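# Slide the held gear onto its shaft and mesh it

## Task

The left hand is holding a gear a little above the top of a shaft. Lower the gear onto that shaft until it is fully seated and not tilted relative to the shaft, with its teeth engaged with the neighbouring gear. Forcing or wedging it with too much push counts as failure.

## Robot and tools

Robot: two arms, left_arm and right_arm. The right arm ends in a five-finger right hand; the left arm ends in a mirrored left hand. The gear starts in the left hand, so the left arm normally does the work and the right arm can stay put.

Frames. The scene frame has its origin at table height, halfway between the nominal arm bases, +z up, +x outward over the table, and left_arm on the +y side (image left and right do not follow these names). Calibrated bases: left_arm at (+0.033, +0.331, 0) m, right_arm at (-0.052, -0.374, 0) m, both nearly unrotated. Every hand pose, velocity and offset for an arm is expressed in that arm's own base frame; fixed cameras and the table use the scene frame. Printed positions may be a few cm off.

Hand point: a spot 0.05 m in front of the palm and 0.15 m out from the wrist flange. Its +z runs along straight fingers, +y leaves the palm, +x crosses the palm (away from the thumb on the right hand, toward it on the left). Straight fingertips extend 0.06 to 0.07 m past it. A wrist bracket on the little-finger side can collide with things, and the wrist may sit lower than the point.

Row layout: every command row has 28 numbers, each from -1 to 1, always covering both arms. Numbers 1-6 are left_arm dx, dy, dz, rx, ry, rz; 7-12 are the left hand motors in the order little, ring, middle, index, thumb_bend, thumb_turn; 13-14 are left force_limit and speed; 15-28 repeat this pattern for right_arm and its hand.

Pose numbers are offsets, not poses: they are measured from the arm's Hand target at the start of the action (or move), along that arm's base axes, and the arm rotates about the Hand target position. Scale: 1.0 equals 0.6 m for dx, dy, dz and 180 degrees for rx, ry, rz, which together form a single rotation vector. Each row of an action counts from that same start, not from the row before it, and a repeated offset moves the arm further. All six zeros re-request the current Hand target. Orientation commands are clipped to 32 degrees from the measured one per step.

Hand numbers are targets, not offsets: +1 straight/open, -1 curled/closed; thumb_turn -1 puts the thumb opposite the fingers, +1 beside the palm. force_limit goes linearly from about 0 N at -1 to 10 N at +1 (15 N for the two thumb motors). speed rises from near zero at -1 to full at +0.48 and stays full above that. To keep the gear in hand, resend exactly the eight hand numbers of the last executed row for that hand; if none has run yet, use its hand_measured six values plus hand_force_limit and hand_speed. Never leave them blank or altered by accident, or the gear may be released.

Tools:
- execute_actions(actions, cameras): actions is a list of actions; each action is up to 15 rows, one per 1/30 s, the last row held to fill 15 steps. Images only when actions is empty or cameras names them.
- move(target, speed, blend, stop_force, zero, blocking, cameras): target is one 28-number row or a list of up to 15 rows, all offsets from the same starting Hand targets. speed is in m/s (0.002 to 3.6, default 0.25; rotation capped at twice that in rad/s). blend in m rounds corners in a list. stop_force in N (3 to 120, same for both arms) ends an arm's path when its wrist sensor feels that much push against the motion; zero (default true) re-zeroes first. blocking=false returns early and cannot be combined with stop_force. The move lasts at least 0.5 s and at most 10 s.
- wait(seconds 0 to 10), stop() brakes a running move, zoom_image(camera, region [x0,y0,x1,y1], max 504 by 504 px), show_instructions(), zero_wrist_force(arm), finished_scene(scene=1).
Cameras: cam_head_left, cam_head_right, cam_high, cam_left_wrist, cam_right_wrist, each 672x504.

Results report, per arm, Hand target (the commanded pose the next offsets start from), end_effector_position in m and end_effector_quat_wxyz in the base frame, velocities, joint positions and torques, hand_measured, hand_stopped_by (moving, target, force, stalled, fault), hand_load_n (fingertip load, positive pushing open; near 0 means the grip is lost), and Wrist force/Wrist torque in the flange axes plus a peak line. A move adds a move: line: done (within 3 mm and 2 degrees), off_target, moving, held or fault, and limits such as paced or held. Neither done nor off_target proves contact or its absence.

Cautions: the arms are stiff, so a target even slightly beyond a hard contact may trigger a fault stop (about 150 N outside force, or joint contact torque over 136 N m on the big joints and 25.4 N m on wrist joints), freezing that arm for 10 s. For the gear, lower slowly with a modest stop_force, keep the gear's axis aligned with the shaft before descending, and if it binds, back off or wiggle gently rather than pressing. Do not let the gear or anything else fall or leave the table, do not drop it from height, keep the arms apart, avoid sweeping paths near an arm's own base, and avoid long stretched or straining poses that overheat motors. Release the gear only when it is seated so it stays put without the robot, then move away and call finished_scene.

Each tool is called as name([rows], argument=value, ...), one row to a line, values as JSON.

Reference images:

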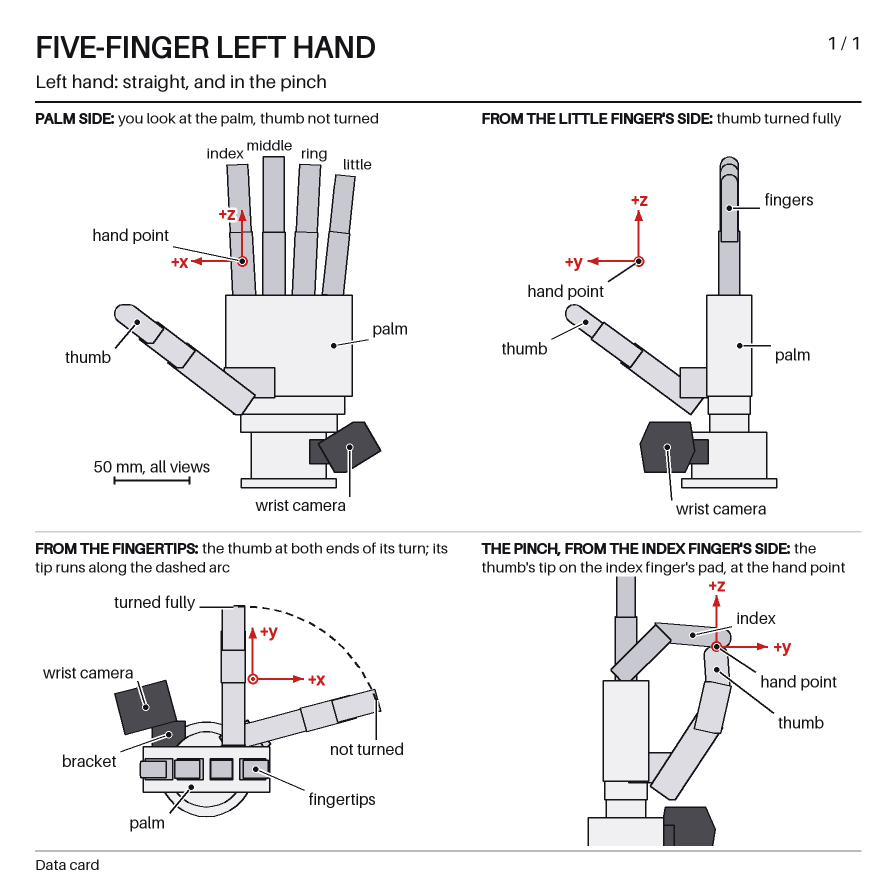

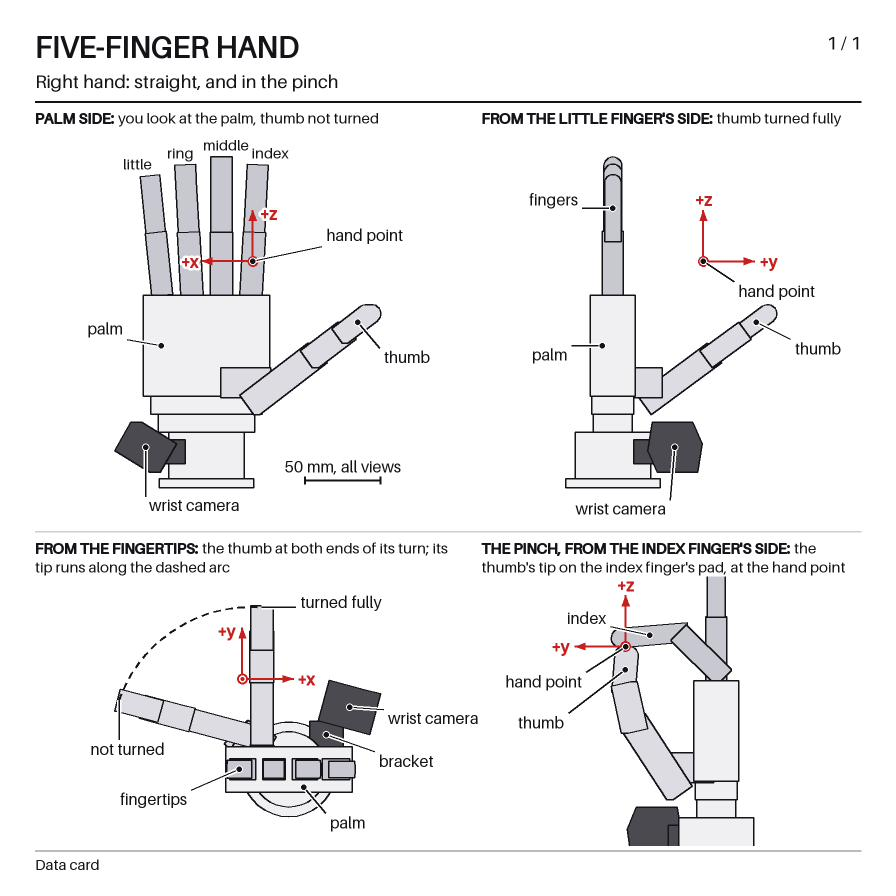

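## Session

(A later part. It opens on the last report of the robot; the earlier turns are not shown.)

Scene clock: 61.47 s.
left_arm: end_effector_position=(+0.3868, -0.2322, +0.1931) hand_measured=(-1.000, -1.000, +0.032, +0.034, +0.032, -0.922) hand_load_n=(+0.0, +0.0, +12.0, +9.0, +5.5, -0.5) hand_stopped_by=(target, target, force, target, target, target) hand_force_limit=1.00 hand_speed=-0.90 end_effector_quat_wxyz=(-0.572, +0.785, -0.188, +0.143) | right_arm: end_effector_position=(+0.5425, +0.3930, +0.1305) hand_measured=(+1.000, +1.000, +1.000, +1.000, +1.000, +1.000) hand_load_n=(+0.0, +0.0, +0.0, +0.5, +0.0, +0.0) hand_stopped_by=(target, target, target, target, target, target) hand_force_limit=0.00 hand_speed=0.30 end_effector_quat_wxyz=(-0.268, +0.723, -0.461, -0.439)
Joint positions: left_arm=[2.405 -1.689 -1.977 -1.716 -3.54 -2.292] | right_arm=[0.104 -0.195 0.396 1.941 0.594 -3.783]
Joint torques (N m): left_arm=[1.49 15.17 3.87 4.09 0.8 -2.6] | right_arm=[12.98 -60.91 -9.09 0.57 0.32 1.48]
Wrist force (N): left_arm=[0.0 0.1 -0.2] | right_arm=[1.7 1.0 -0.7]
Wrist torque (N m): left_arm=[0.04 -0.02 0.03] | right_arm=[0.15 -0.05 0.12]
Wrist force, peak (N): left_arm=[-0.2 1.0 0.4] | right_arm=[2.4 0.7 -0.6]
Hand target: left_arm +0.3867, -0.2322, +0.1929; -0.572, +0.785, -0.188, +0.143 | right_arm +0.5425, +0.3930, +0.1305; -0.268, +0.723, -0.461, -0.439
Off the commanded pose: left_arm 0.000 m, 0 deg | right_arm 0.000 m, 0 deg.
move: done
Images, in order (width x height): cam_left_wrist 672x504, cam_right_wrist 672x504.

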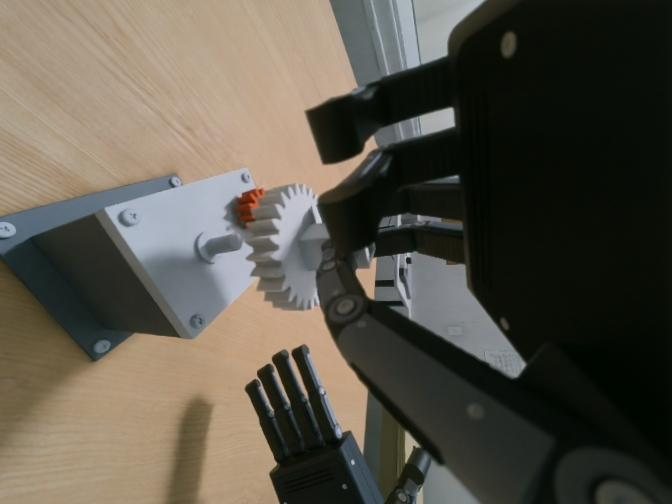

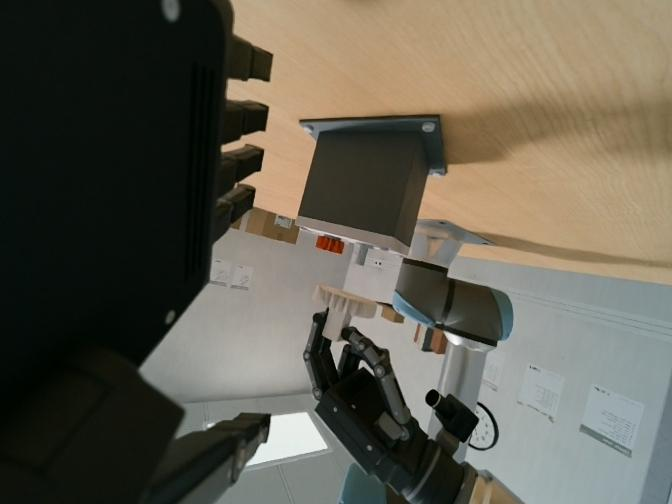

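move([
  [-0.01633,0.0095,0,-0.0119,-0.0074,0,-1.0,-1.0,0.032,0.032,0.032,-0.922,1.0,-0.9, 0,0,0,0,0,0,1,1,1,1,1,1,0.0,0.3],
], speed=0.06, cameras=["cam_left_wrist","cam_right_wrist"])

zoom_image(camera="cam_left_wrist", region=[180, 170, 340, 320])

zoom_image(camera="cam_right_wrist", region=[300, 235, 400, 335])

Scene clock: 74.27 s.
left_arm: end_effector_position=(+0.3767, -0.2265, +0.1928) hand_measured=(-1.000, -1.000, +0.032, +0.034, +0.032, -0.922) hand_load_n=(+0.0, +0.0, +12.0, +9.0, +5.5, -0.5) hand_stopped_by=(target, target, force, target, target, target) hand_force_limit=1.00 hand_speed=-0.90 end_effector_quat_wxyz=(-0.559, +0.794, -0.178, +0.156) end_effector_velocity=(+0.000, +0.000, +0.000) end_effector_angular_velocity=(+0.003, +0.005, +0.000) | right_arm: end_effector_position=(+0.5425, +0.3930, +0.1305) hand_measured=(+1.000, +1.000, +1.000, +1.000, +1.000, +1.000) hand_load_n=(+0.0, +0.0, +0.0, +0.0, +0.0, +0.0) hand_stopped_by=(target, target, target, target, target, target) hand_force_limit=0.00 hand_speed=0.30 end_effector_quat_wxyz=(-0.268, +0.723, -0.461, -0.439)
Joint positions: left_arm=[2.404 -1.645 -2.029 -1.651 -3.551 -2.276] | right_arm=[0.104 -0.195 0.396 1.941 0.594 -3.783]
Joint velocities: left_arm=[0 -0.002 0.004 -0.007 -0.001 0] | right_arm=[within noise]
Joint torques (N m): left_arm=[-2.59 11.76 30.47 -0.52 2.76 1.59] | right_arm=[12.11 -61.33 -9.13 0.57 -0.01 1.47]
Wrist force (N): left_arm=[0.0 0.2 -0.1] | right_arm=[2.0 0.7 -0.8]
Wrist torque (N m): left_arm=[0.04 -0.03 -0.13] | right_arm=[0.10 -0.09 0.12]
Wrist force, peak (N): left_arm=[-0.5 0.0 -0.1] | right_arm=[2.4 0.9 -0.7]
Hand target: left_arm +0.3769, -0.2265, +0.1929; -0.559, +0.794, -0.178, +0.156 | right_arm +0.5425, +0.3930, +0.1305; -0.268, +0.723, -0.461, -0.439
Off the commanded pose: left_arm 0.000 m, 0 deg | right_arm 0.000 m, 0 deg.
move: done
Images, in order (width x height): cam_left_wrist 672x504, cam_right_wrist 672x504.

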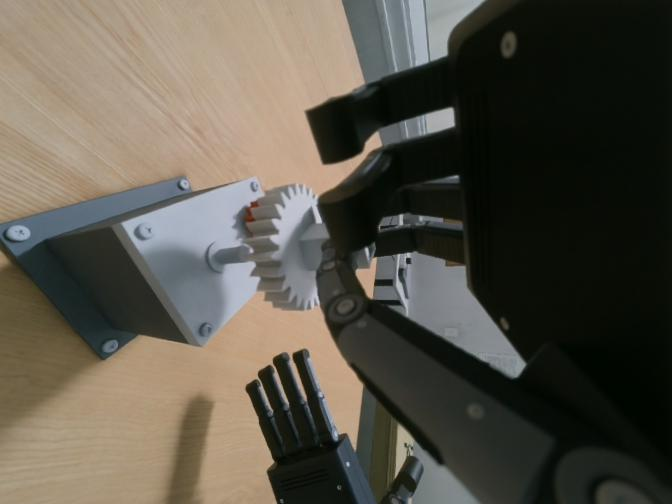

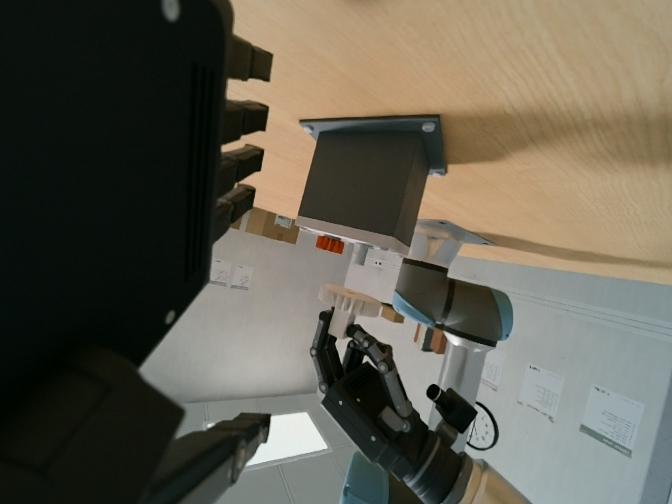

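Scaled by 3.150 from the camera's 672x504 image, which has a finer 960x720 frame.

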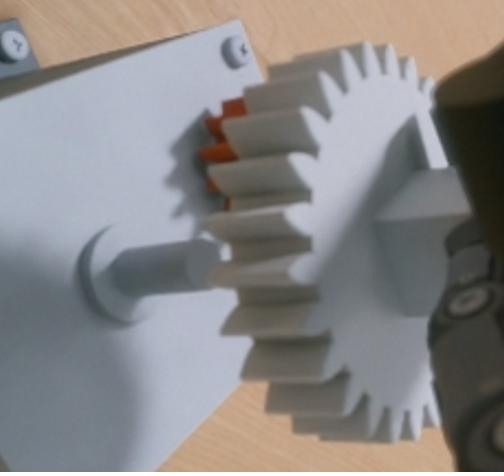

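Scaled by 5.040 from the camera's 672x504 image, which has a finer 960x720 frame.

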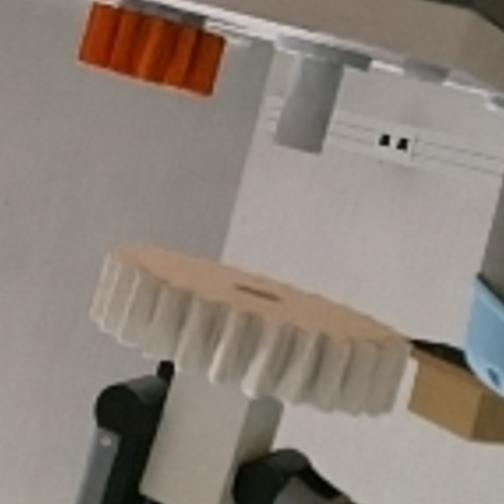

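zoom_image(camera="cam_right_wrist", region=[285, 105, 455, 275])

zoom_image(camera="cam_right_wrist", region=[345, 235, 385, 275])

zoom_image(camera="cam_left_wrist", region=[195, 215, 265, 285])

zoom_image(camera="cam_left_wrist", region=[0, 150, 280, 380])

Scaled by 2.965 from the camera's 672x504 image, which has a finer 960x720 frame.

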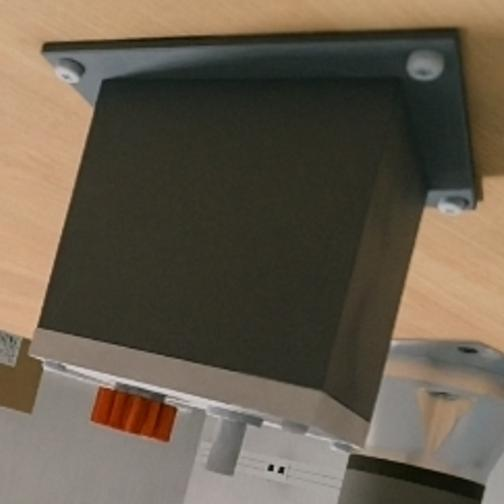

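Scaled by 12.600 from the camera's 672x504 image, which has a finer 960x720 frame.

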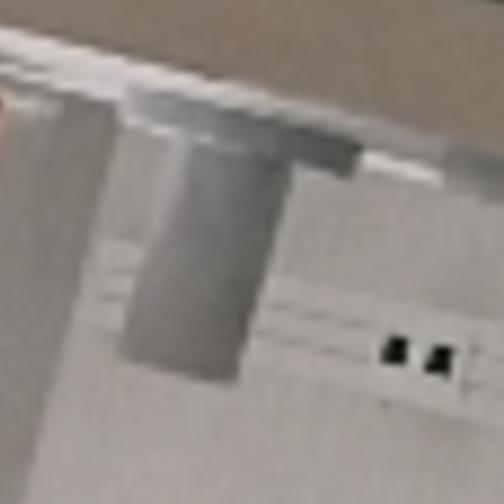

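Scaled by 7.200 from the camera's 672x504 image, which has a finer 960x720 frame.

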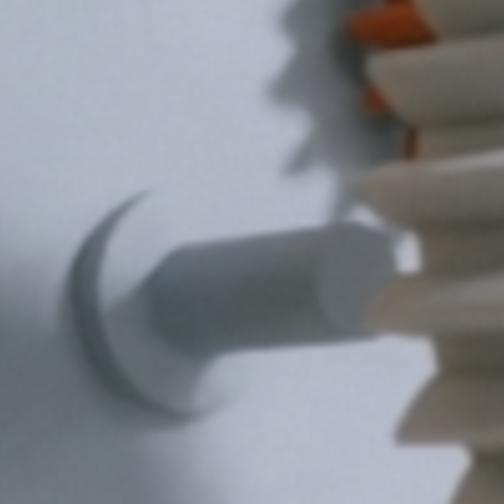

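Scaled by 1.800 from the camera's 672x504 image, which has a finer 960x720 frame.

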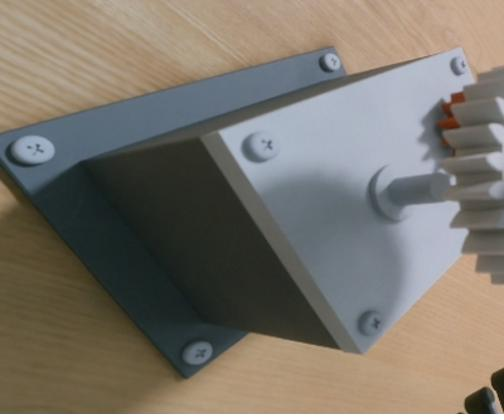

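zoom_image(camera="cam_left_wrist", region=[235, 175, 345, 245])

zoom_image(camera="cam_left_wrist", region=[235, 245, 345, 315])

zoom_image(camera="cam_right_wrist", region=[315, 275, 390, 325])

Scaled by 4.582 from the camera's 672x504 image, which has a finer 960x720 frame.

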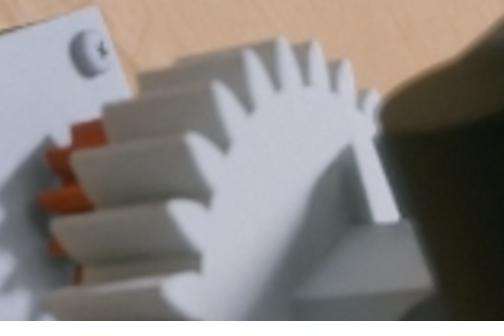

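Scaled by 4.582 from the camera's 672x504 image, which has a finer 960x720 frame.

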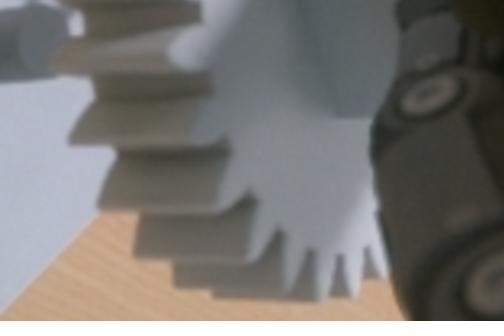

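Scaled by 6.720 from the camera's 672x504 image, which has a finer 960x720 frame.

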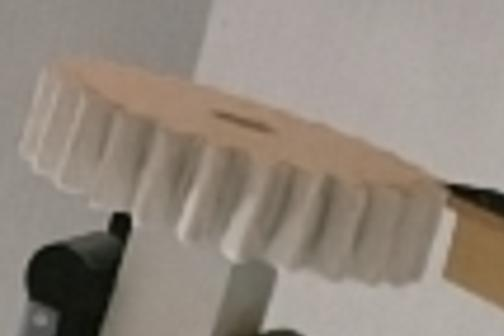

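move([
  [0,0,-0.045,0,0,0,-1.0,-1.0,0.032,0.032,0.032,-0.922,1.0,-0.9, 0,0,0,0,0,0,1,1,1,1,1,1,0.0,0.3],
], speed=0.06, cameras=["cam_left_wrist","cam_right_wrist"])

zoom_image(camera="cam_right_wrist", region=[320, 230, 390, 300])

zoom_image(camera="cam_left_wrist", region=[205, 180, 325, 310])

Scene clock: 84.90 s.
left_arm: end_effector_position=(+0.3768, -0.2264, +0.1657) hand_measured=(-1.000, -1.000, +0.032, +0.034, +0.032, -0.922) hand_load_n=(+0.0, +0.0, +12.0, +8.5, +6.0, -0.5) hand_stopped_by=(target, target, force, target, target, target) hand_force_limit=1.00 hand_speed=-0.90 end_effector_quat_wxyz=(-0.559, +0.794, -0.179, +0.156) | right_arm: end_effector_position=(+0.5425, +0.3930, +0.1305) hand_measured=(+1.000, +1.000, +1.000, +1.000, +1.000, +1.000) hand_load_n=(-0.5, +0.0, +0.0, +0.0, -0.5, +0.0) hand_stopped_by=(target, target, target, target, target, target) hand_force_limit=0.00 hand_speed=0.30 end_effector_quat_wxyz=(-0.268, +0.723, -0.461, -0.439)
Joint positions: left_arm=[2.404 -1.685 -2.067 -1.575 -3.551 -2.277] | right_arm=[0.104 -0.195 0.396 1.941 0.594 -3.783]
Joint torques (N m): left_arm=[-3.27 36.74 29.49 -0.79 0.49 2.61] | right_arm=[12.31 -61.1 -8.17 0.39 -0.2 1.44]
Wrist force (N): left_arm=[-0.1 0.1 0.1] | right_arm=[2.1 0.5 -0.5]
Wrist torque (N m): left_arm=[0.03 0.01 -0.13] | right_arm=[0.06 -0.11 0.13]
Wrist force, peak (N): left_arm=[0.0 0.7 0.5] | right_arm=[2.4 0.9 -0.2]
Hand target: left_arm +0.3769, -0.2265, +0.1659; -0.559, +0.794, -0.178, +0.156 | right_arm +0.5425, +0.3930, +0.1305; -0.268, +0.723, -0.461, -0.439
Off the commanded pose: left_arm 0.000 m, 0 deg | right_arm 0.000 m, 0 deg.
move: done
Images, in order (width x height): cam_left_wrist 672x504, cam_right_wrist 672x504.

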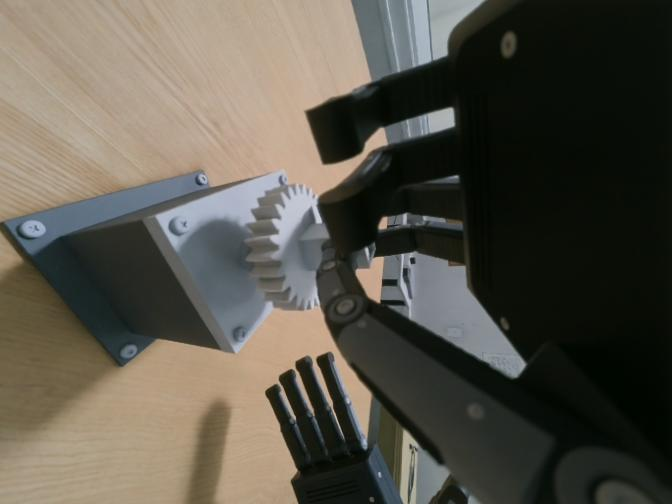

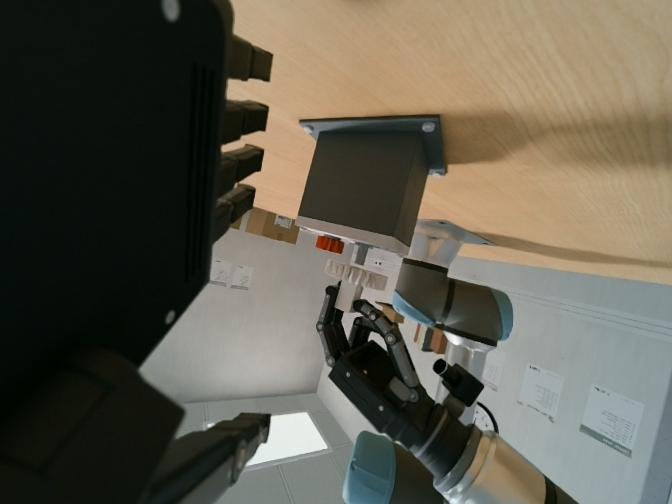

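Scaled by 7.200 from the camera's 672x504 image, which has a finer 960x720 frame.

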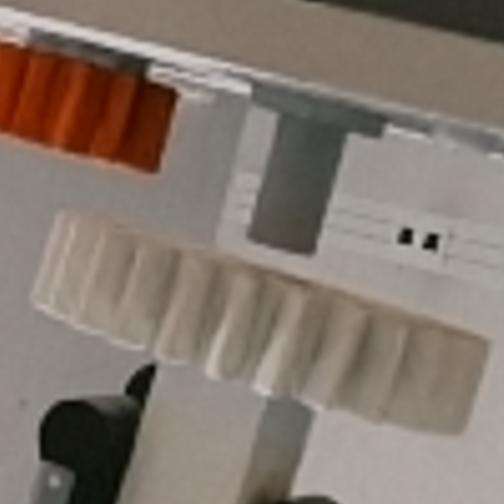

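Scaled by 3.877 from the camera's 672x504 image, which has a finer 960x720 frame.

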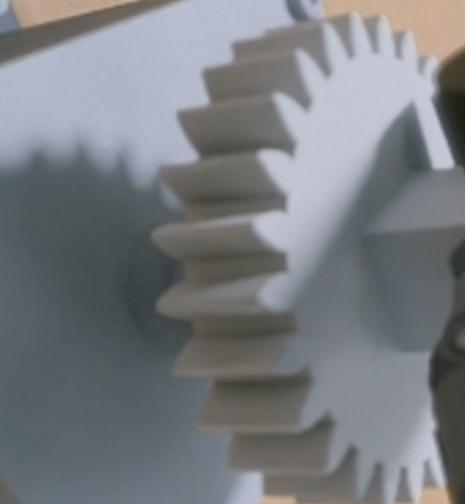

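move([
  [-0.00128,-0.00237,0,0.0034,-0.0054,0,-1.0,-1.0,0.032,0.032,0.032,-0.922,1.0,-0.9, 0,0,0,0,0,0,1,1,1,1,1,1,0.0,0.3],
], speed=0.05, cameras=["cam_left_wrist","cam_right_wrist"])

zoom_image(camera="cam_right_wrist", region=[320, 235, 390, 305])

zoom_image(camera="cam_left_wrist", region=[0, 150, 300, 380])

Scene clock: 88.70 s.
left_arm: end_effector_position=(+0.3761, -0.2279, +0.1659) hand_measured=(-1.000, -1.000, +0.032, +0.034, +0.032, -0.922) hand_load_n=(+0.0, +0.0, +12.5, +9.0, +5.5, -0.5) hand_stopped_by=(target, target, force, target, target, target) hand_force_limit=1.00 hand_speed=-0.90 end_effector_quat_wxyz=(-0.565, +0.790, -0.175, +0.162) end_effector_velocity=(+0.000, +0.000, +0.000) end_effector_angular_velocity=(+0.001, +0.003, -0.002) | right_arm: end_effector_position=(+0.5425, +0.3930, +0.1305) hand_measured=(+1.000, +1.000, +1.000, +1.000, +1.000, +1.000) hand_load_n=(+0.0, +0.0, +0.0, +0.0, +0.0, +0.0) hand_stopped_by=(target, target, target, target, target, target) hand_force_limit=0.00 hand_speed=0.30 end_effector_quat_wxyz=(-0.268, +0.723, -0.461, -0.439)
Joint positions: left_arm=[2.394 -1.693 -2.06 -1.612 -3.541 -2.325] | right_arm=[0.104 -0.195 0.396 1.941 0.594 -3.783]
Joint velocities: left_arm=[0 0 0 0.003 0.001 0.006] | right_arm=[within noise]
Joint torques (N m): left_arm=[2.88 21.36 24.7 4.09 0.12 2.46] | right_arm=[11.79 -61.48 -8.74 0.46 -0.25 1.42]
Wrist force (N): left_arm=[-0.1 0.2 0.2] | right_arm=[1.8 0.8 -0.7]
Wrist torque (N m): left_arm=[0.03 0.01 -0.03] | right_arm=[0.11 -0.07 0.13]
Wrist force, peak (N): left_arm=[0.0 0.3 0.3] | right_arm=[2.3 0.7 -0.7]
Hand target: left_arm +0.3761, -0.2279, +0.1659; -0.565, +0.790, -0.175, +0.162 | right_arm +0.5425, +0.3930, +0.1305; -0.268, +0.723, -0.461, -0.439
Off the commanded pose: left_arm 0.000 m, 0 deg | right_arm 0.000 m, 0 deg.
move: done
Images, in order (width x height): cam_left_wrist 672x504, cam_right_wrist 672x504.

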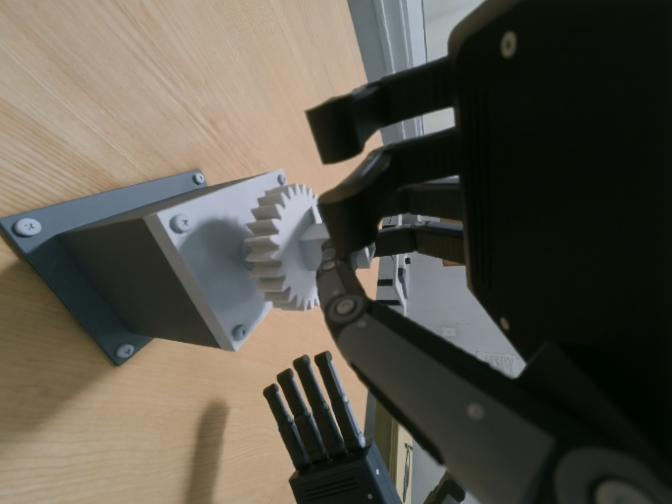

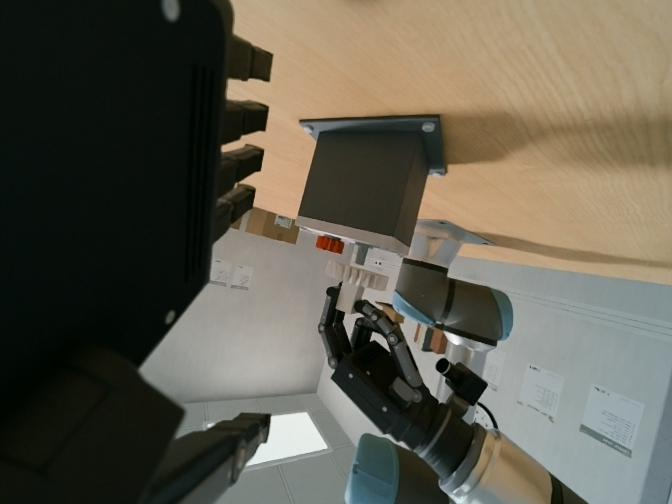

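Scaled by 7.200 from the camera's 672x504 image, which has a finer 960x720 frame.

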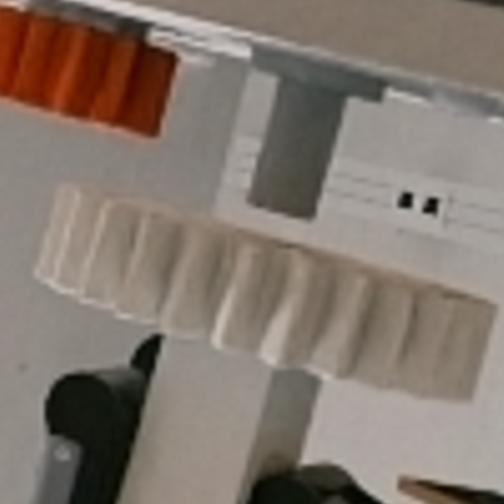

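Scaled by 1.680 from the camera's 672x504 image, which has a finer 960x720 frame.

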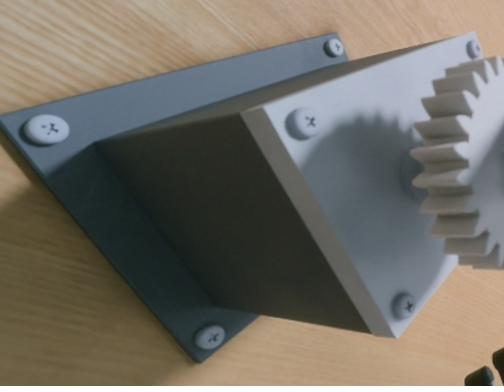

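move([
  [0.0004,0.0003,-0.0133,0,0,0,-1.0,-1.0,0.032,0.032,0.032,-0.922,1.0,-0.9, 0,0,0,0,0,0,1,1,1,1,1,1,0.0,0.3],
], speed=0.012, stop_force=5, cameras=["cam_left_wrist","cam_right_wrist"])

zoom_image(camera="cam_right_wrist", region=[320, 225, 390, 295])

Scene clock: 92.63 s.
left_arm: end_effector_position=(+0.3763, -0.2277, +0.1579) hand_measured=(-1.000, -1.000, +0.032, +0.034, +0.032, -0.922) hand_load_n=(+0.0, +0.0, +12.0, +9.0, +6.0, +0.0) hand_stopped_by=(target, target, force, target, target, target) hand_force_limit=1.00 hand_speed=-0.90 end_effector_quat_wxyz=(-0.565, +0.790, -0.175, +0.162) | right_arm: end_effector_position=(+0.5425, +0.3930, +0.1305) hand_measured=(+1.000, +1.000, +1.000, +1.000, +1.000, +1.000) hand_load_n=(+0.0, +0.0, +0.0, +0.0, +0.0, +0.0) hand_stopped_by=(target, target, target, target, target, target) hand_force_limit=0.00 hand_speed=0.30 end_effector_quat_wxyz=(-0.268, +0.723, -0.461, -0.439)
Joint positions: left_arm=[2.395 -1.705 -2.071 -1.587 -3.541 -2.323] | right_arm=[0.104 -0.195 0.396 1.941 0.594 -3.783]
Joint torques (N m): left_arm=[12.18 39.31 28.74 -1.03 3.08 1.47] | right_arm=[12.1 -61.19 -9.52 0.62 -0.6 1.34]
Wrist force (N): left_arm=[1.0 0.0 0.3] | right_arm=[1.9 1.0 -0.4]
Wrist torque (N m): left_arm=[0.02 0.01 -0.17] | right_arm=[0.13 -0.10 0.14]
Wrist force, peak (N): left_arm=[1.3 -2.5 0.0] | right_arm=[2.4 0.9 -0.4]
Hand target: left_arm +0.3763, -0.2277, +0.1579; -0.565, +0.790, -0.175, +0.162 | right_arm +0.5425, +0.3930, +0.1305; -0.268, +0.723, -0.461, -0.439
Off the commanded pose: left_arm 0.000 m, 0 deg | right_arm 0.000 m, 0 deg.
move: done
Images, in order (width x height): cam_left_wrist 672x504, cam_right_wrist 672x504.

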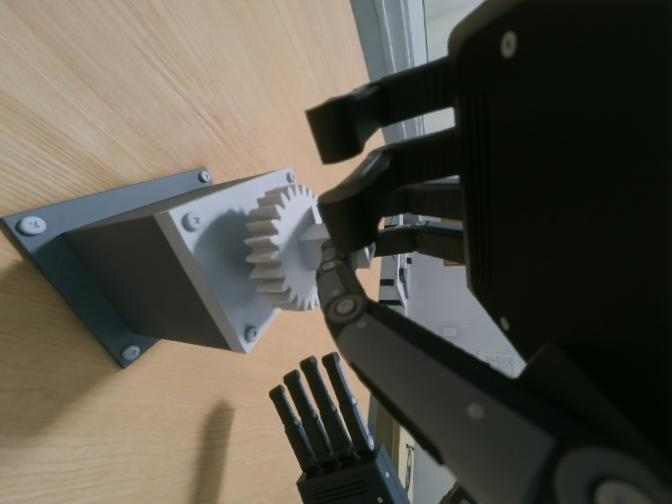

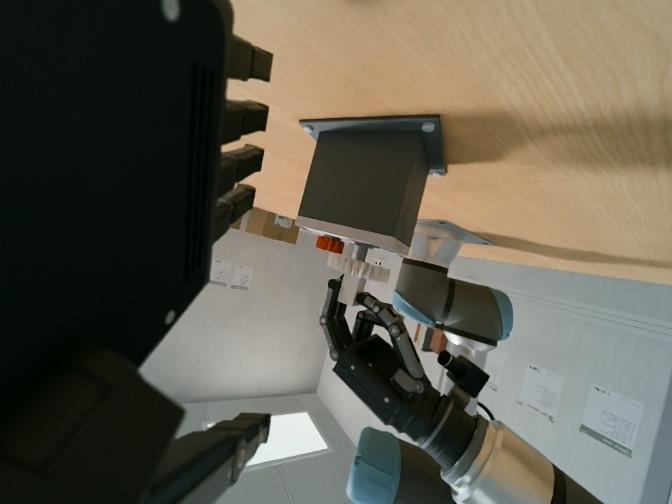

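Scaled by 7.200 from the camera's 672x504 image, which has a finer 960x720 frame.

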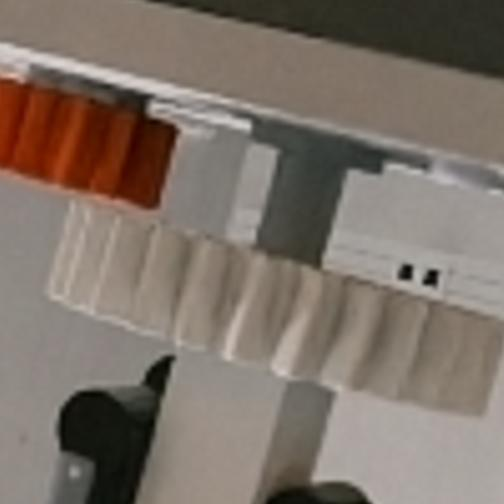

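move([
  [0,0,-0.0067,0,0,0,-1.0,-1.0,0.032,0.032,0.032,-0.922,1.0,-0.9, 0,0,0,0,0,0,1,1,1,1,1,1,0.0,0.3],
], speed=0.008, stop_force=5, zero=false, cameras=["cam_left_wrist","cam_right_wrist"])

zoom_image(camera="cam_right_wrist", region=[310, 225, 390, 305])

zoom_image(camera="cam_left_wrist", region=[205, 160, 325, 320])

Scene clock: 95.10 s.
left_arm: end_effector_position=(+0.3764, -0.2278, +0.1564) hand_measured=(-1.000, -1.000, +0.032, +0.034, +0.034, -0.922) hand_load_n=(+0.0, +0.0, +12.5, +9.0, +7.5, +0.5) hand_stopped_by=(target, target, force, target, target, target) hand_force_limit=1.00 hand_speed=-0.90 end_effector_quat_wxyz=(-0.565, +0.790, -0.174, +0.162) | right_arm: end_effector_position=(+0.5425, +0.3930, +0.1305) hand_measured=(+1.000, +1.000, +1.000, +1.000, +1.000, +1.000) hand_load_n=(+0.0, +0.0, +0.0, +0.0, +0.0, +0.0) hand_stopped_by=(target, target, target, target, target, target) hand_force_limit=0.00 hand_speed=0.30 end_effector_quat_wxyz=(-0.268, +0.723, -0.461, -0.439)
Joint positions: left_arm=[2.395 -1.708 -2.073 -1.582 -3.541 -2.323] | right_arm=[0.104 -0.195 0.396 1.941 0.594 -3.783]
Joint torques (N m): left_arm=[9.98 37.52 29.42 -0.61 -0.32 -2.12] | right_arm=[11.62 -60.84 -9.36 0.65 -0.68 1.34]
Wrist force (N): left_arm=[0.2 -1.7 0.1] | right_arm=[2.0 0.7 -0.8]
Wrist torque (N m): left_arm=[0.05 0.01 -0.13] | right_arm=[0.11 -0.08 0.12]
Wrist force, peak (N): left_arm=[1.1 -7.2 -3.5] | right_arm=[2.4 0.8 -0.8]
Hand target: left_arm +0.3764, -0.2278, +0.1564; -0.565, +0.790, -0.174, +0.162 (not the last commanded pose) | right_arm +0.5425, +0.3930, +0.1305; -0.268, +0.723, -0.461, -0.439
Off the commanded pose: left_arm 0.002 m, 0 deg | right_arm 0.000 m, 0 deg.
move: contact (left_arm)
Images, in order (width x height): cam_left_wrist 672x504, cam_right_wrist 672x504.

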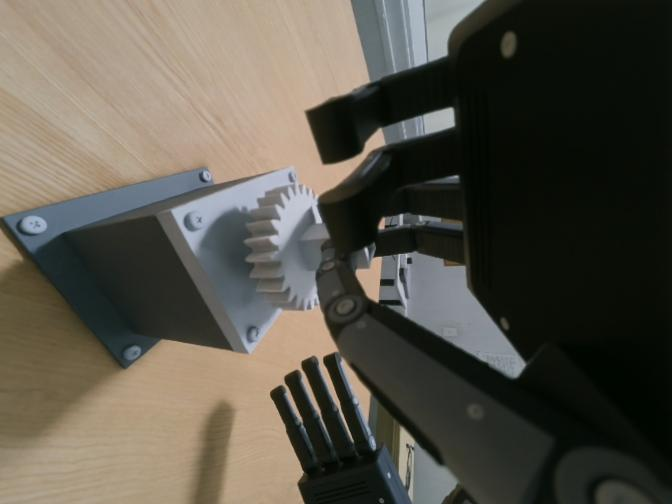

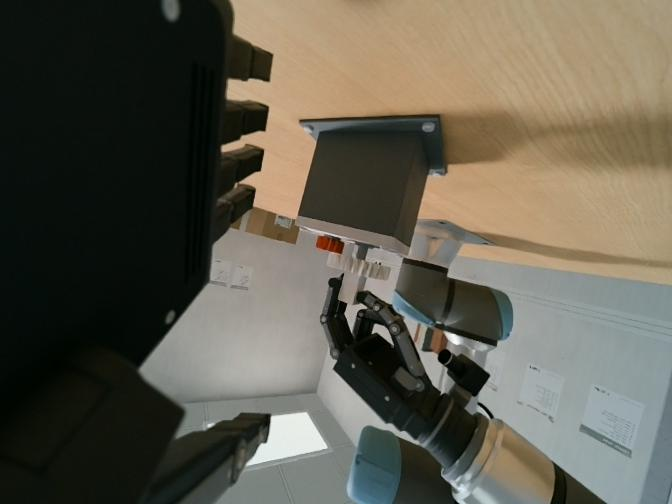

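Scaled by 6.300 from the camera's 672x504 image, which has a finer 960x720 frame.

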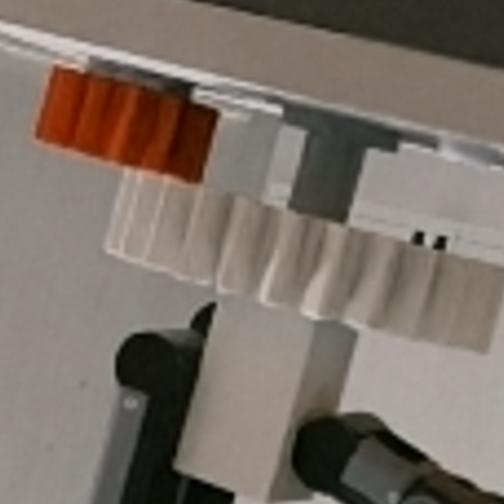

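Scaled by 3.150 from the camera's 672x504 image, which has a finer 960x720 frame.

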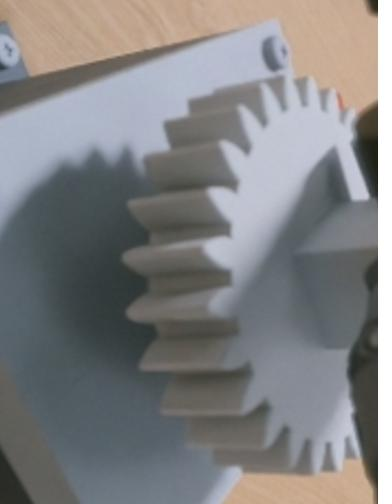

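move([
  [0.0004,0.00029,0.0007,0,0,0.0083,-1.0,-1.0,0.032,0.032,0.032,-0.922,1.0,-0.9, 0,0,0,0,0,0,1,1,1,1,1,1,0.0,0.3],
], speed=0.05)

move([
  [0,0,-0.005,0,0,0,-1.0,-1.0,0.032,0.032,0.032,-0.922,1.0,-0.9, 0,0,0,0,0,0,1,1,1,1,1,1,0.0,0.3],
], speed=0.008, stop_force=5, zero=false, cameras=["cam_right_wrist","cam_left_wrist"])

Scene clock: 102.07 s.
left_arm: end_effector_position=(+0.3767, -0.2277, +0.1568) hand_measured=(-1.000, -1.000, +0.032, +0.034, +0.034, -0.922) hand_load_n=(+0.0, +0.0, +12.0, +9.0, +6.0, -0.5) hand_stopped_by=(target, target, force, target, target, target) hand_force_limit=1.00 hand_speed=-0.90 end_effector_quat_wxyz=(-0.567, +0.792, -0.164, +0.154) end_effector_velocity=(+0.000, +0.000, -0.001) end_effector_angular_velocity=(+0.002, +0.002, -0.003) | right_arm: end_effector_position=(+0.5425, +0.3930, +0.1305) hand_measured=(+1.000, +1.000, +1.000, +1.000, +1.000, +1.000) hand_load_n=(+0.0, +0.0, +0.0, +0.0, +0.0, +0.0) hand_stopped_by=(target, target, target, target, target, target) hand_force_limit=0.00 hand_speed=0.30 end_effector_quat_wxyz=(-0.268, +0.723, -0.461, -0.439)
Joint positions: left_arm=[2.397 -1.72 -2.047 -1.641 -3.556 -2.371] | right_arm=[0.104 -0.195 0.396 1.941 0.594 -3.783]
Joint velocities: left_arm=[0 -0.002 -0.001 0.005 0.002 0.006] | right_arm=[within noise]
Joint torques (N m): left_arm=[6.25 25.94 4.01 4.17 2.74 2.39] | right_arm=[11.5 -61.16 -8.95 0.33 -0.76 1.33]
Wrist force (N): left_arm=[0.1 0.3 0.2] | right_arm=[2.1 0.5 -0.7]
Wrist torque (N m): left_arm=[0.02 0.01 -0.01] | right_arm=[0.08 -0.10 0.12]
Wrist force, peak (N): left_arm=[0.3 -3.1 0.0] | right_arm=[2.4 0.7 -0.5]
Hand target: left_arm +0.3766, -0.2276, +0.1568; -0.567, +0.792, -0.164, +0.154 | right_arm +0.5425, +0.3930, +0.1305; -0.268, +0.723, -0.461, -0.439
Off the commanded pose: left_arm 0.000 m, 0 deg | right_arm 0.000 m, 0 deg.
move: done

Scene clock: 103.27 s.
left_arm: end_effector_position=(+0.3767, -0.2276, +0.1562) hand_measured=(-1.000, -1.000, +0.032, +0.034, +0.034, -0.922) hand_load_n=(+0.0, +0.5, +12.0, +9.0, +7.5, +0.0) hand_stopped_by=(target, target, force, target, target, target) hand_force_limit=1.00 hand_speed=-0.90 end_effector_quat_wxyz=(-0.567, +0.792, -0.164, +0.154) | right_arm: end_effector_position=(+0.5425, +0.3930, +0.1305) hand_measured=(+1.000, +1.000, +1.000, +1.000, +1.000, +1.000) hand_load_n=(+0.0, +0.0, +0.0, +0.0, +0.0, +0.0) hand_stopped_by=(target, target, target, target, target, target) hand_force_limit=0.00 hand_speed=0.30 end_effector_quat_wxyz=(-0.268, +0.723, -0.461, -0.439)
Joint positions: left_arm=[2.397 -1.721 -2.048 -1.639 -3.556 -2.371] | right_arm=[0.104 -0.195 0.396 1.941 0.594 -3.783]
Joint torques (N m): left_arm=[3.96 36.59 28.32 -0.5 -1.47 2.16] | right_arm=[10.82 -61.89 -9.51 0.5 -0.75 1.25]
Wrist force (N): left_arm=[0.4 -2.4 -0.3] | right_arm=[2.2 0.5 -0.8]
Wrist torque (N m): left_arm=[0.04 0.02 -0.01] | right_arm=[0.09 -0.11 0.14]
Wrist force, peak (N): left_arm=[1.1 -7.9 -4.7] | right_arm=[2.3 0.9 -0.6]
Hand target: left_arm +0.3767, -0.2276, +0.1562; -0.567, +0.792, -0.164, +0.155 (not the last commanded pose) | right_arm +0.5425, +0.3930, +0.1305; -0.268, +0.723, -0.461, -0.439
Off the commanded pose: left_arm 0.002 m, 0 deg | right_arm 0.000 m, 0 deg.
move: contact (left_arm)
Images, in order (width x height): cam_left_wrist 672x504, cam_right_wrist 672x504.

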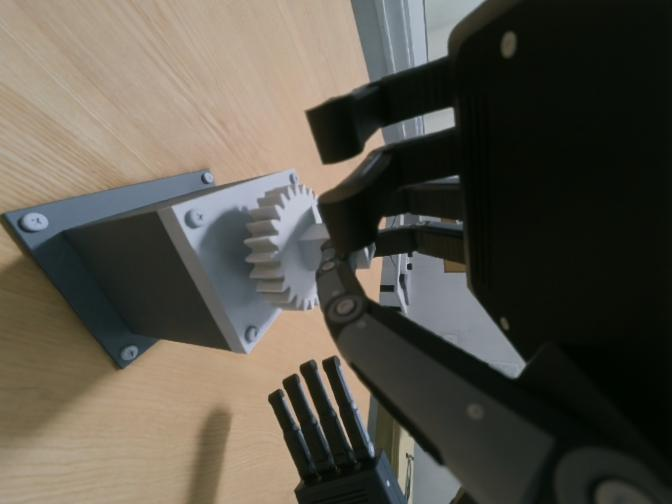

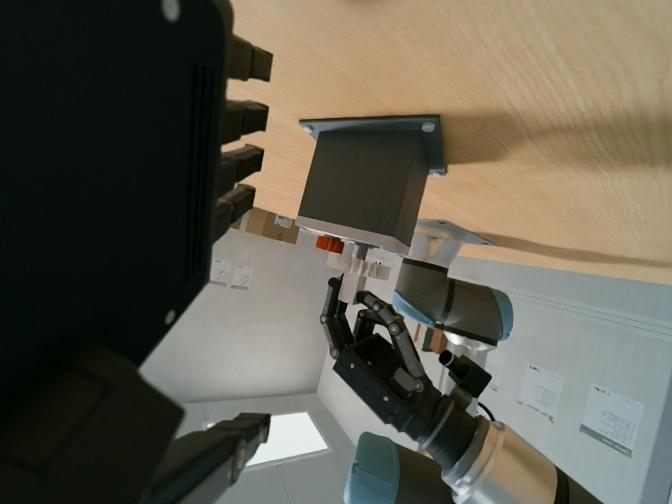

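wait(seconds=0, cameras=["cam_high","cam_right_wrist"])

zoom_image(camera="cam_high", region=[350, 130, 405, 175])

zoom_image(camera="cam_right_wrist", region=[312, 230, 372, 280])

Scene clock: 104.80 s.
left_arm: end_effector_position=(+0.3767, -0.2276, +0.1562) hand_measured=(-1.000, -1.000, +0.032, +0.034, +0.034, -0.922) hand_load_n=(+0.0, +0.0, +12.5, +9.0, +7.5, +0.0) hand_stopped_by=(target, target, force, target, target, target) hand_force_limit=1.00 hand_speed=-0.90 end_effector_quat_wxyz=(-0.567, +0.792, -0.164, +0.154) | right_arm: end_effector_position=(+0.5425, +0.3930, +0.1305) hand_measured=(+1.000, +1.000, +1.000, +1.000, +1.000, +1.000) hand_load_n=(+0.0, +0.0, +0.0, +0.0, +0.0, +0.0) hand_stopped_by=(target, target, target, target, target, target) hand_force_limit=0.00 hand_speed=0.30 end_effector_quat_wxyz=(-0.268, +0.723, -0.461, -0.439)
Joint positions: left_arm=[2.397 -1.721 -2.048 -1.639 -3.556 -2.371] | right_arm=[0.104 -0.195 0.396 1.941 0.594 -3.783]
Joint torques (N m): left_arm=[4.1 38.46 29.79 1.47 -1.29 0.87] | right_arm=[10.11 -61.68 -8.33 0.56 -0.95 1.3]
Wrist force (N): left_arm=[0.6 -3.5 -0.5] | right_arm=[2.0 0.5 -0.2]
Wrist torque (N m): left_arm=[0.03 0.00 -0.01] | right_arm=[0.04 -0.11 0.12]
Wrist force, peak (N): left_arm=[0.5 -3.8 -0.4] | right_arm=[2.5 1.0 -0.4]
Hand target: left_arm +0.3767, -0.2276, +0.1562; -0.567, +0.792, -0.164, +0.155 (not the last commanded pose) | right_arm +0.5425, +0.3930, +0.1305; -0.268, +0.723, -0.461, -0.439
Off the commanded pose: left_arm 0.002 m, 0 deg | right_arm 0.000 m, 0 deg.
Images, in order (width x height): cam_high 672x504, cam_right_wrist 672x504.

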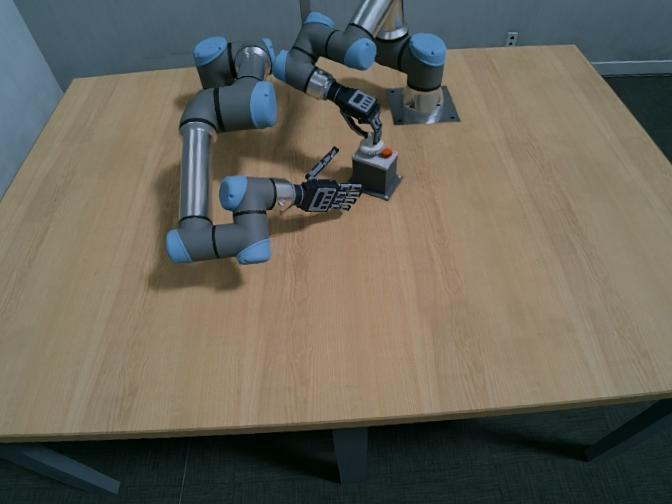

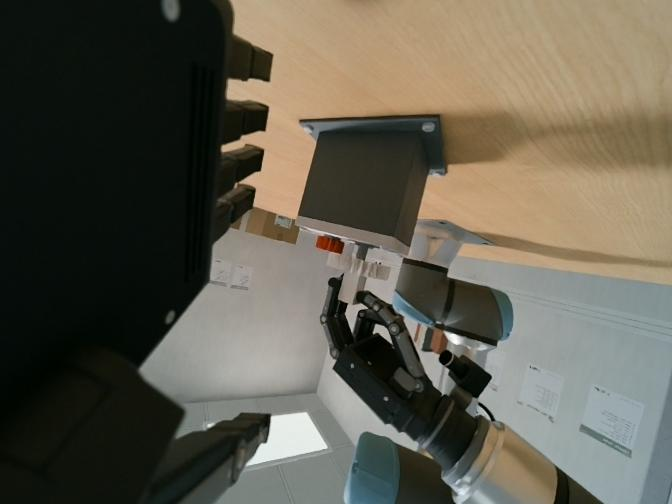

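Scaled by 9.164 from the camera's 672x504 image, which has a finer 960x720 frame.

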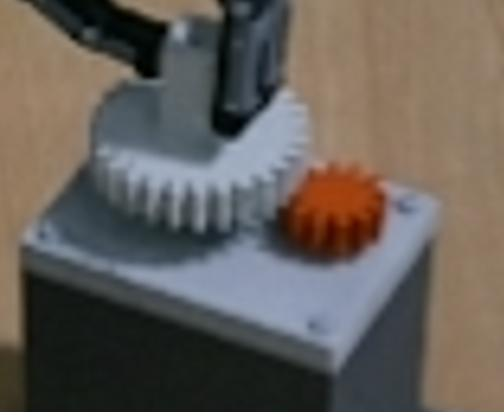

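Scaled by 8.400 from the camera's 672x504 image, which has a finer 960x720 frame.

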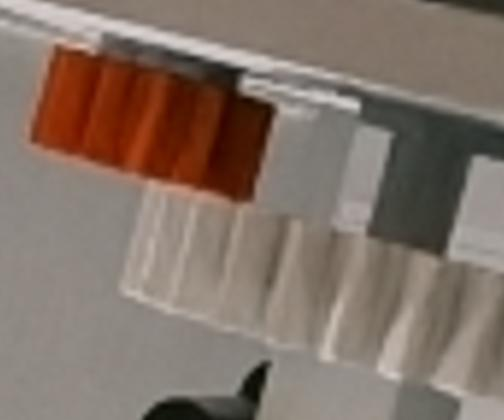

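move([
  [0.0004,0.0003,0.0012,0,0,0.0083,-1.0,-1.0,0.032,0.032,0.032,-0.922,1.0,-0.9, 0,0,0,0,0,0,1,1,1,1,1,1,0.0,0.3],
], speed=0.05)

move([
  [0,0,-0.005,0,0,0,-1.0,-1.0,0.032,0.032,0.032,-0.922,1.0,-0.9, 0,0,0,0,0,0,1,1,1,1,1,1,0.0,0.3],
], speed=0.008, stop_force=5, zero=false)

Scene clock: 107.40 s.
left_arm: end_effector_position=(+0.3770, -0.2275, +0.1570) hand_measured=(-1.000, -1.000, +0.032, +0.034, +0.034, -0.922) hand_load_n=(+0.5, +0.0, +12.0, +9.0, +5.5, +0.0) hand_stopped_by=(target, target, force, target, target, target) hand_force_limit=1.00 hand_speed=-0.90 end_effector_quat_wxyz=(-0.569, +0.794, -0.154, +0.147) end_effector_velocity=(+0.001, -0.001, +0.001) end_effector_angular_velocity=(-0.001, -0.001, -0.003) | right_arm: end_effector_position=(+0.5425, +0.3930, +0.1305) hand_measured=(+1.000, +1.000, +1.000, +1.000, +1.000, +1.000) hand_load_n=(+0.0, +0.0, +0.0, +0.0, +0.0, +0.0) hand_stopped_by=(target, target, target, target, target, target) hand_force_limit=0.00 hand_speed=0.30 end_effector_quat_wxyz=(-0.268, +0.723, -0.461, -0.439)
Joint positions: left_arm=[2.4 -1.732 -2.022 -1.693 -3.571 -2.415] | right_arm=[0.104 -0.195 0.396 1.941 0.594 -3.783]
Joint velocities: left_arm=[0 0.001 -0.001 0.006 0.001 0.005] | right_arm=[within noise]
Joint torques (N m): left_arm=[6.57 26.81 4.84 3.59 3.33 2.63] | right_arm=[10.23 -61.33 -8.87 0.48 -1.17 1.31]
Wrist force (N): left_arm=[-0.1 0.3 -0.1] | right_arm=[2.2 1.0 -0.5]
Wrist torque (N m): left_arm=[0.07 0.00 -0.01] | right_arm=[0.14 -0.13 0.15]
Wrist force, peak (N): left_arm=[0.6 -3.6 -0.5] | right_arm=[2.4 0.8 -0.7]
Hand target: left_arm +0.3769, -0.2274, +0.1570; -0.569, +0.794, -0.154, +0.147 | right_arm +0.5425, +0.3930, +0.1305; -0.268, +0.723, -0.461, -0.439
Off the commanded pose: left_arm 0.000 m, 0 deg | right_arm 0.000 m, 0 deg.
move: done

Scene clock: 108.57 s.
left_arm: end_effector_position=(+0.3770, -0.2275, +0.1564) hand_measured=(-1.000, -1.000, +0.032, +0.034, +0.034, -0.922) hand_load_n=(+0.0, +0.0, +12.0, +9.0, +7.0, +0.0) hand_stopped_by=(target, target, force, target, target, target) hand_force_limit=1.00 hand_speed=-0.90 end_effector_quat_wxyz=(-0.569, +0.794, -0.154, +0.147) | right_arm: end_effector_position=(+0.5425, +0.3930, +0.1305) hand_measured=(+1.000, +1.000, +1.000, +1.000, +1.000, +1.000) hand_load_n=(+0.0, +0.0, +0.0, +0.0, +0.0, +0.0) hand_stopped_by=(target, target, target, target, target, target) hand_force_limit=0.00 hand_speed=0.30 end_effector_quat_wxyz=(-0.268, +0.723, -0.461, -0.439)
Joint positions: left_arm=[2.4 -1.733 -2.023 -1.691 -3.571 -2.415] | right_arm=[0.104 -0.195 0.396 1.941 0.594 -3.783]
Joint torques (N m): left_arm=[6.09 38.71 29.06 -0.49 -1.29 2.32] | right_arm=[11.03 -61.4 -9.18 0.49 -1.12 1.25]
Wrist force (N): left_arm=[0.1 -2.3 -0.1] | right_arm=[1.7 0.8 -0.5]
Wrist torque (N m): left_arm=[0.03 0.04 -0.02] | right_arm=[0.10 -0.06 0.11]
Wrist force, peak (N): left_arm=[0.6 -6.8 -4.1] | right_arm=[2.4 0.9 -0.6]
Hand target: left_arm +0.3770, -0.2275, +0.1564; -0.569, +0.794, -0.154, +0.147 (not the last commanded pose) | right_arm +0.5425, +0.3930, +0.1305; -0.268, +0.723, -0.461, -0.439
Off the commanded pose: left_arm 0.002 m, 0 deg | right_arm 0.000 m, 0 deg.
move: contact (left_arm)


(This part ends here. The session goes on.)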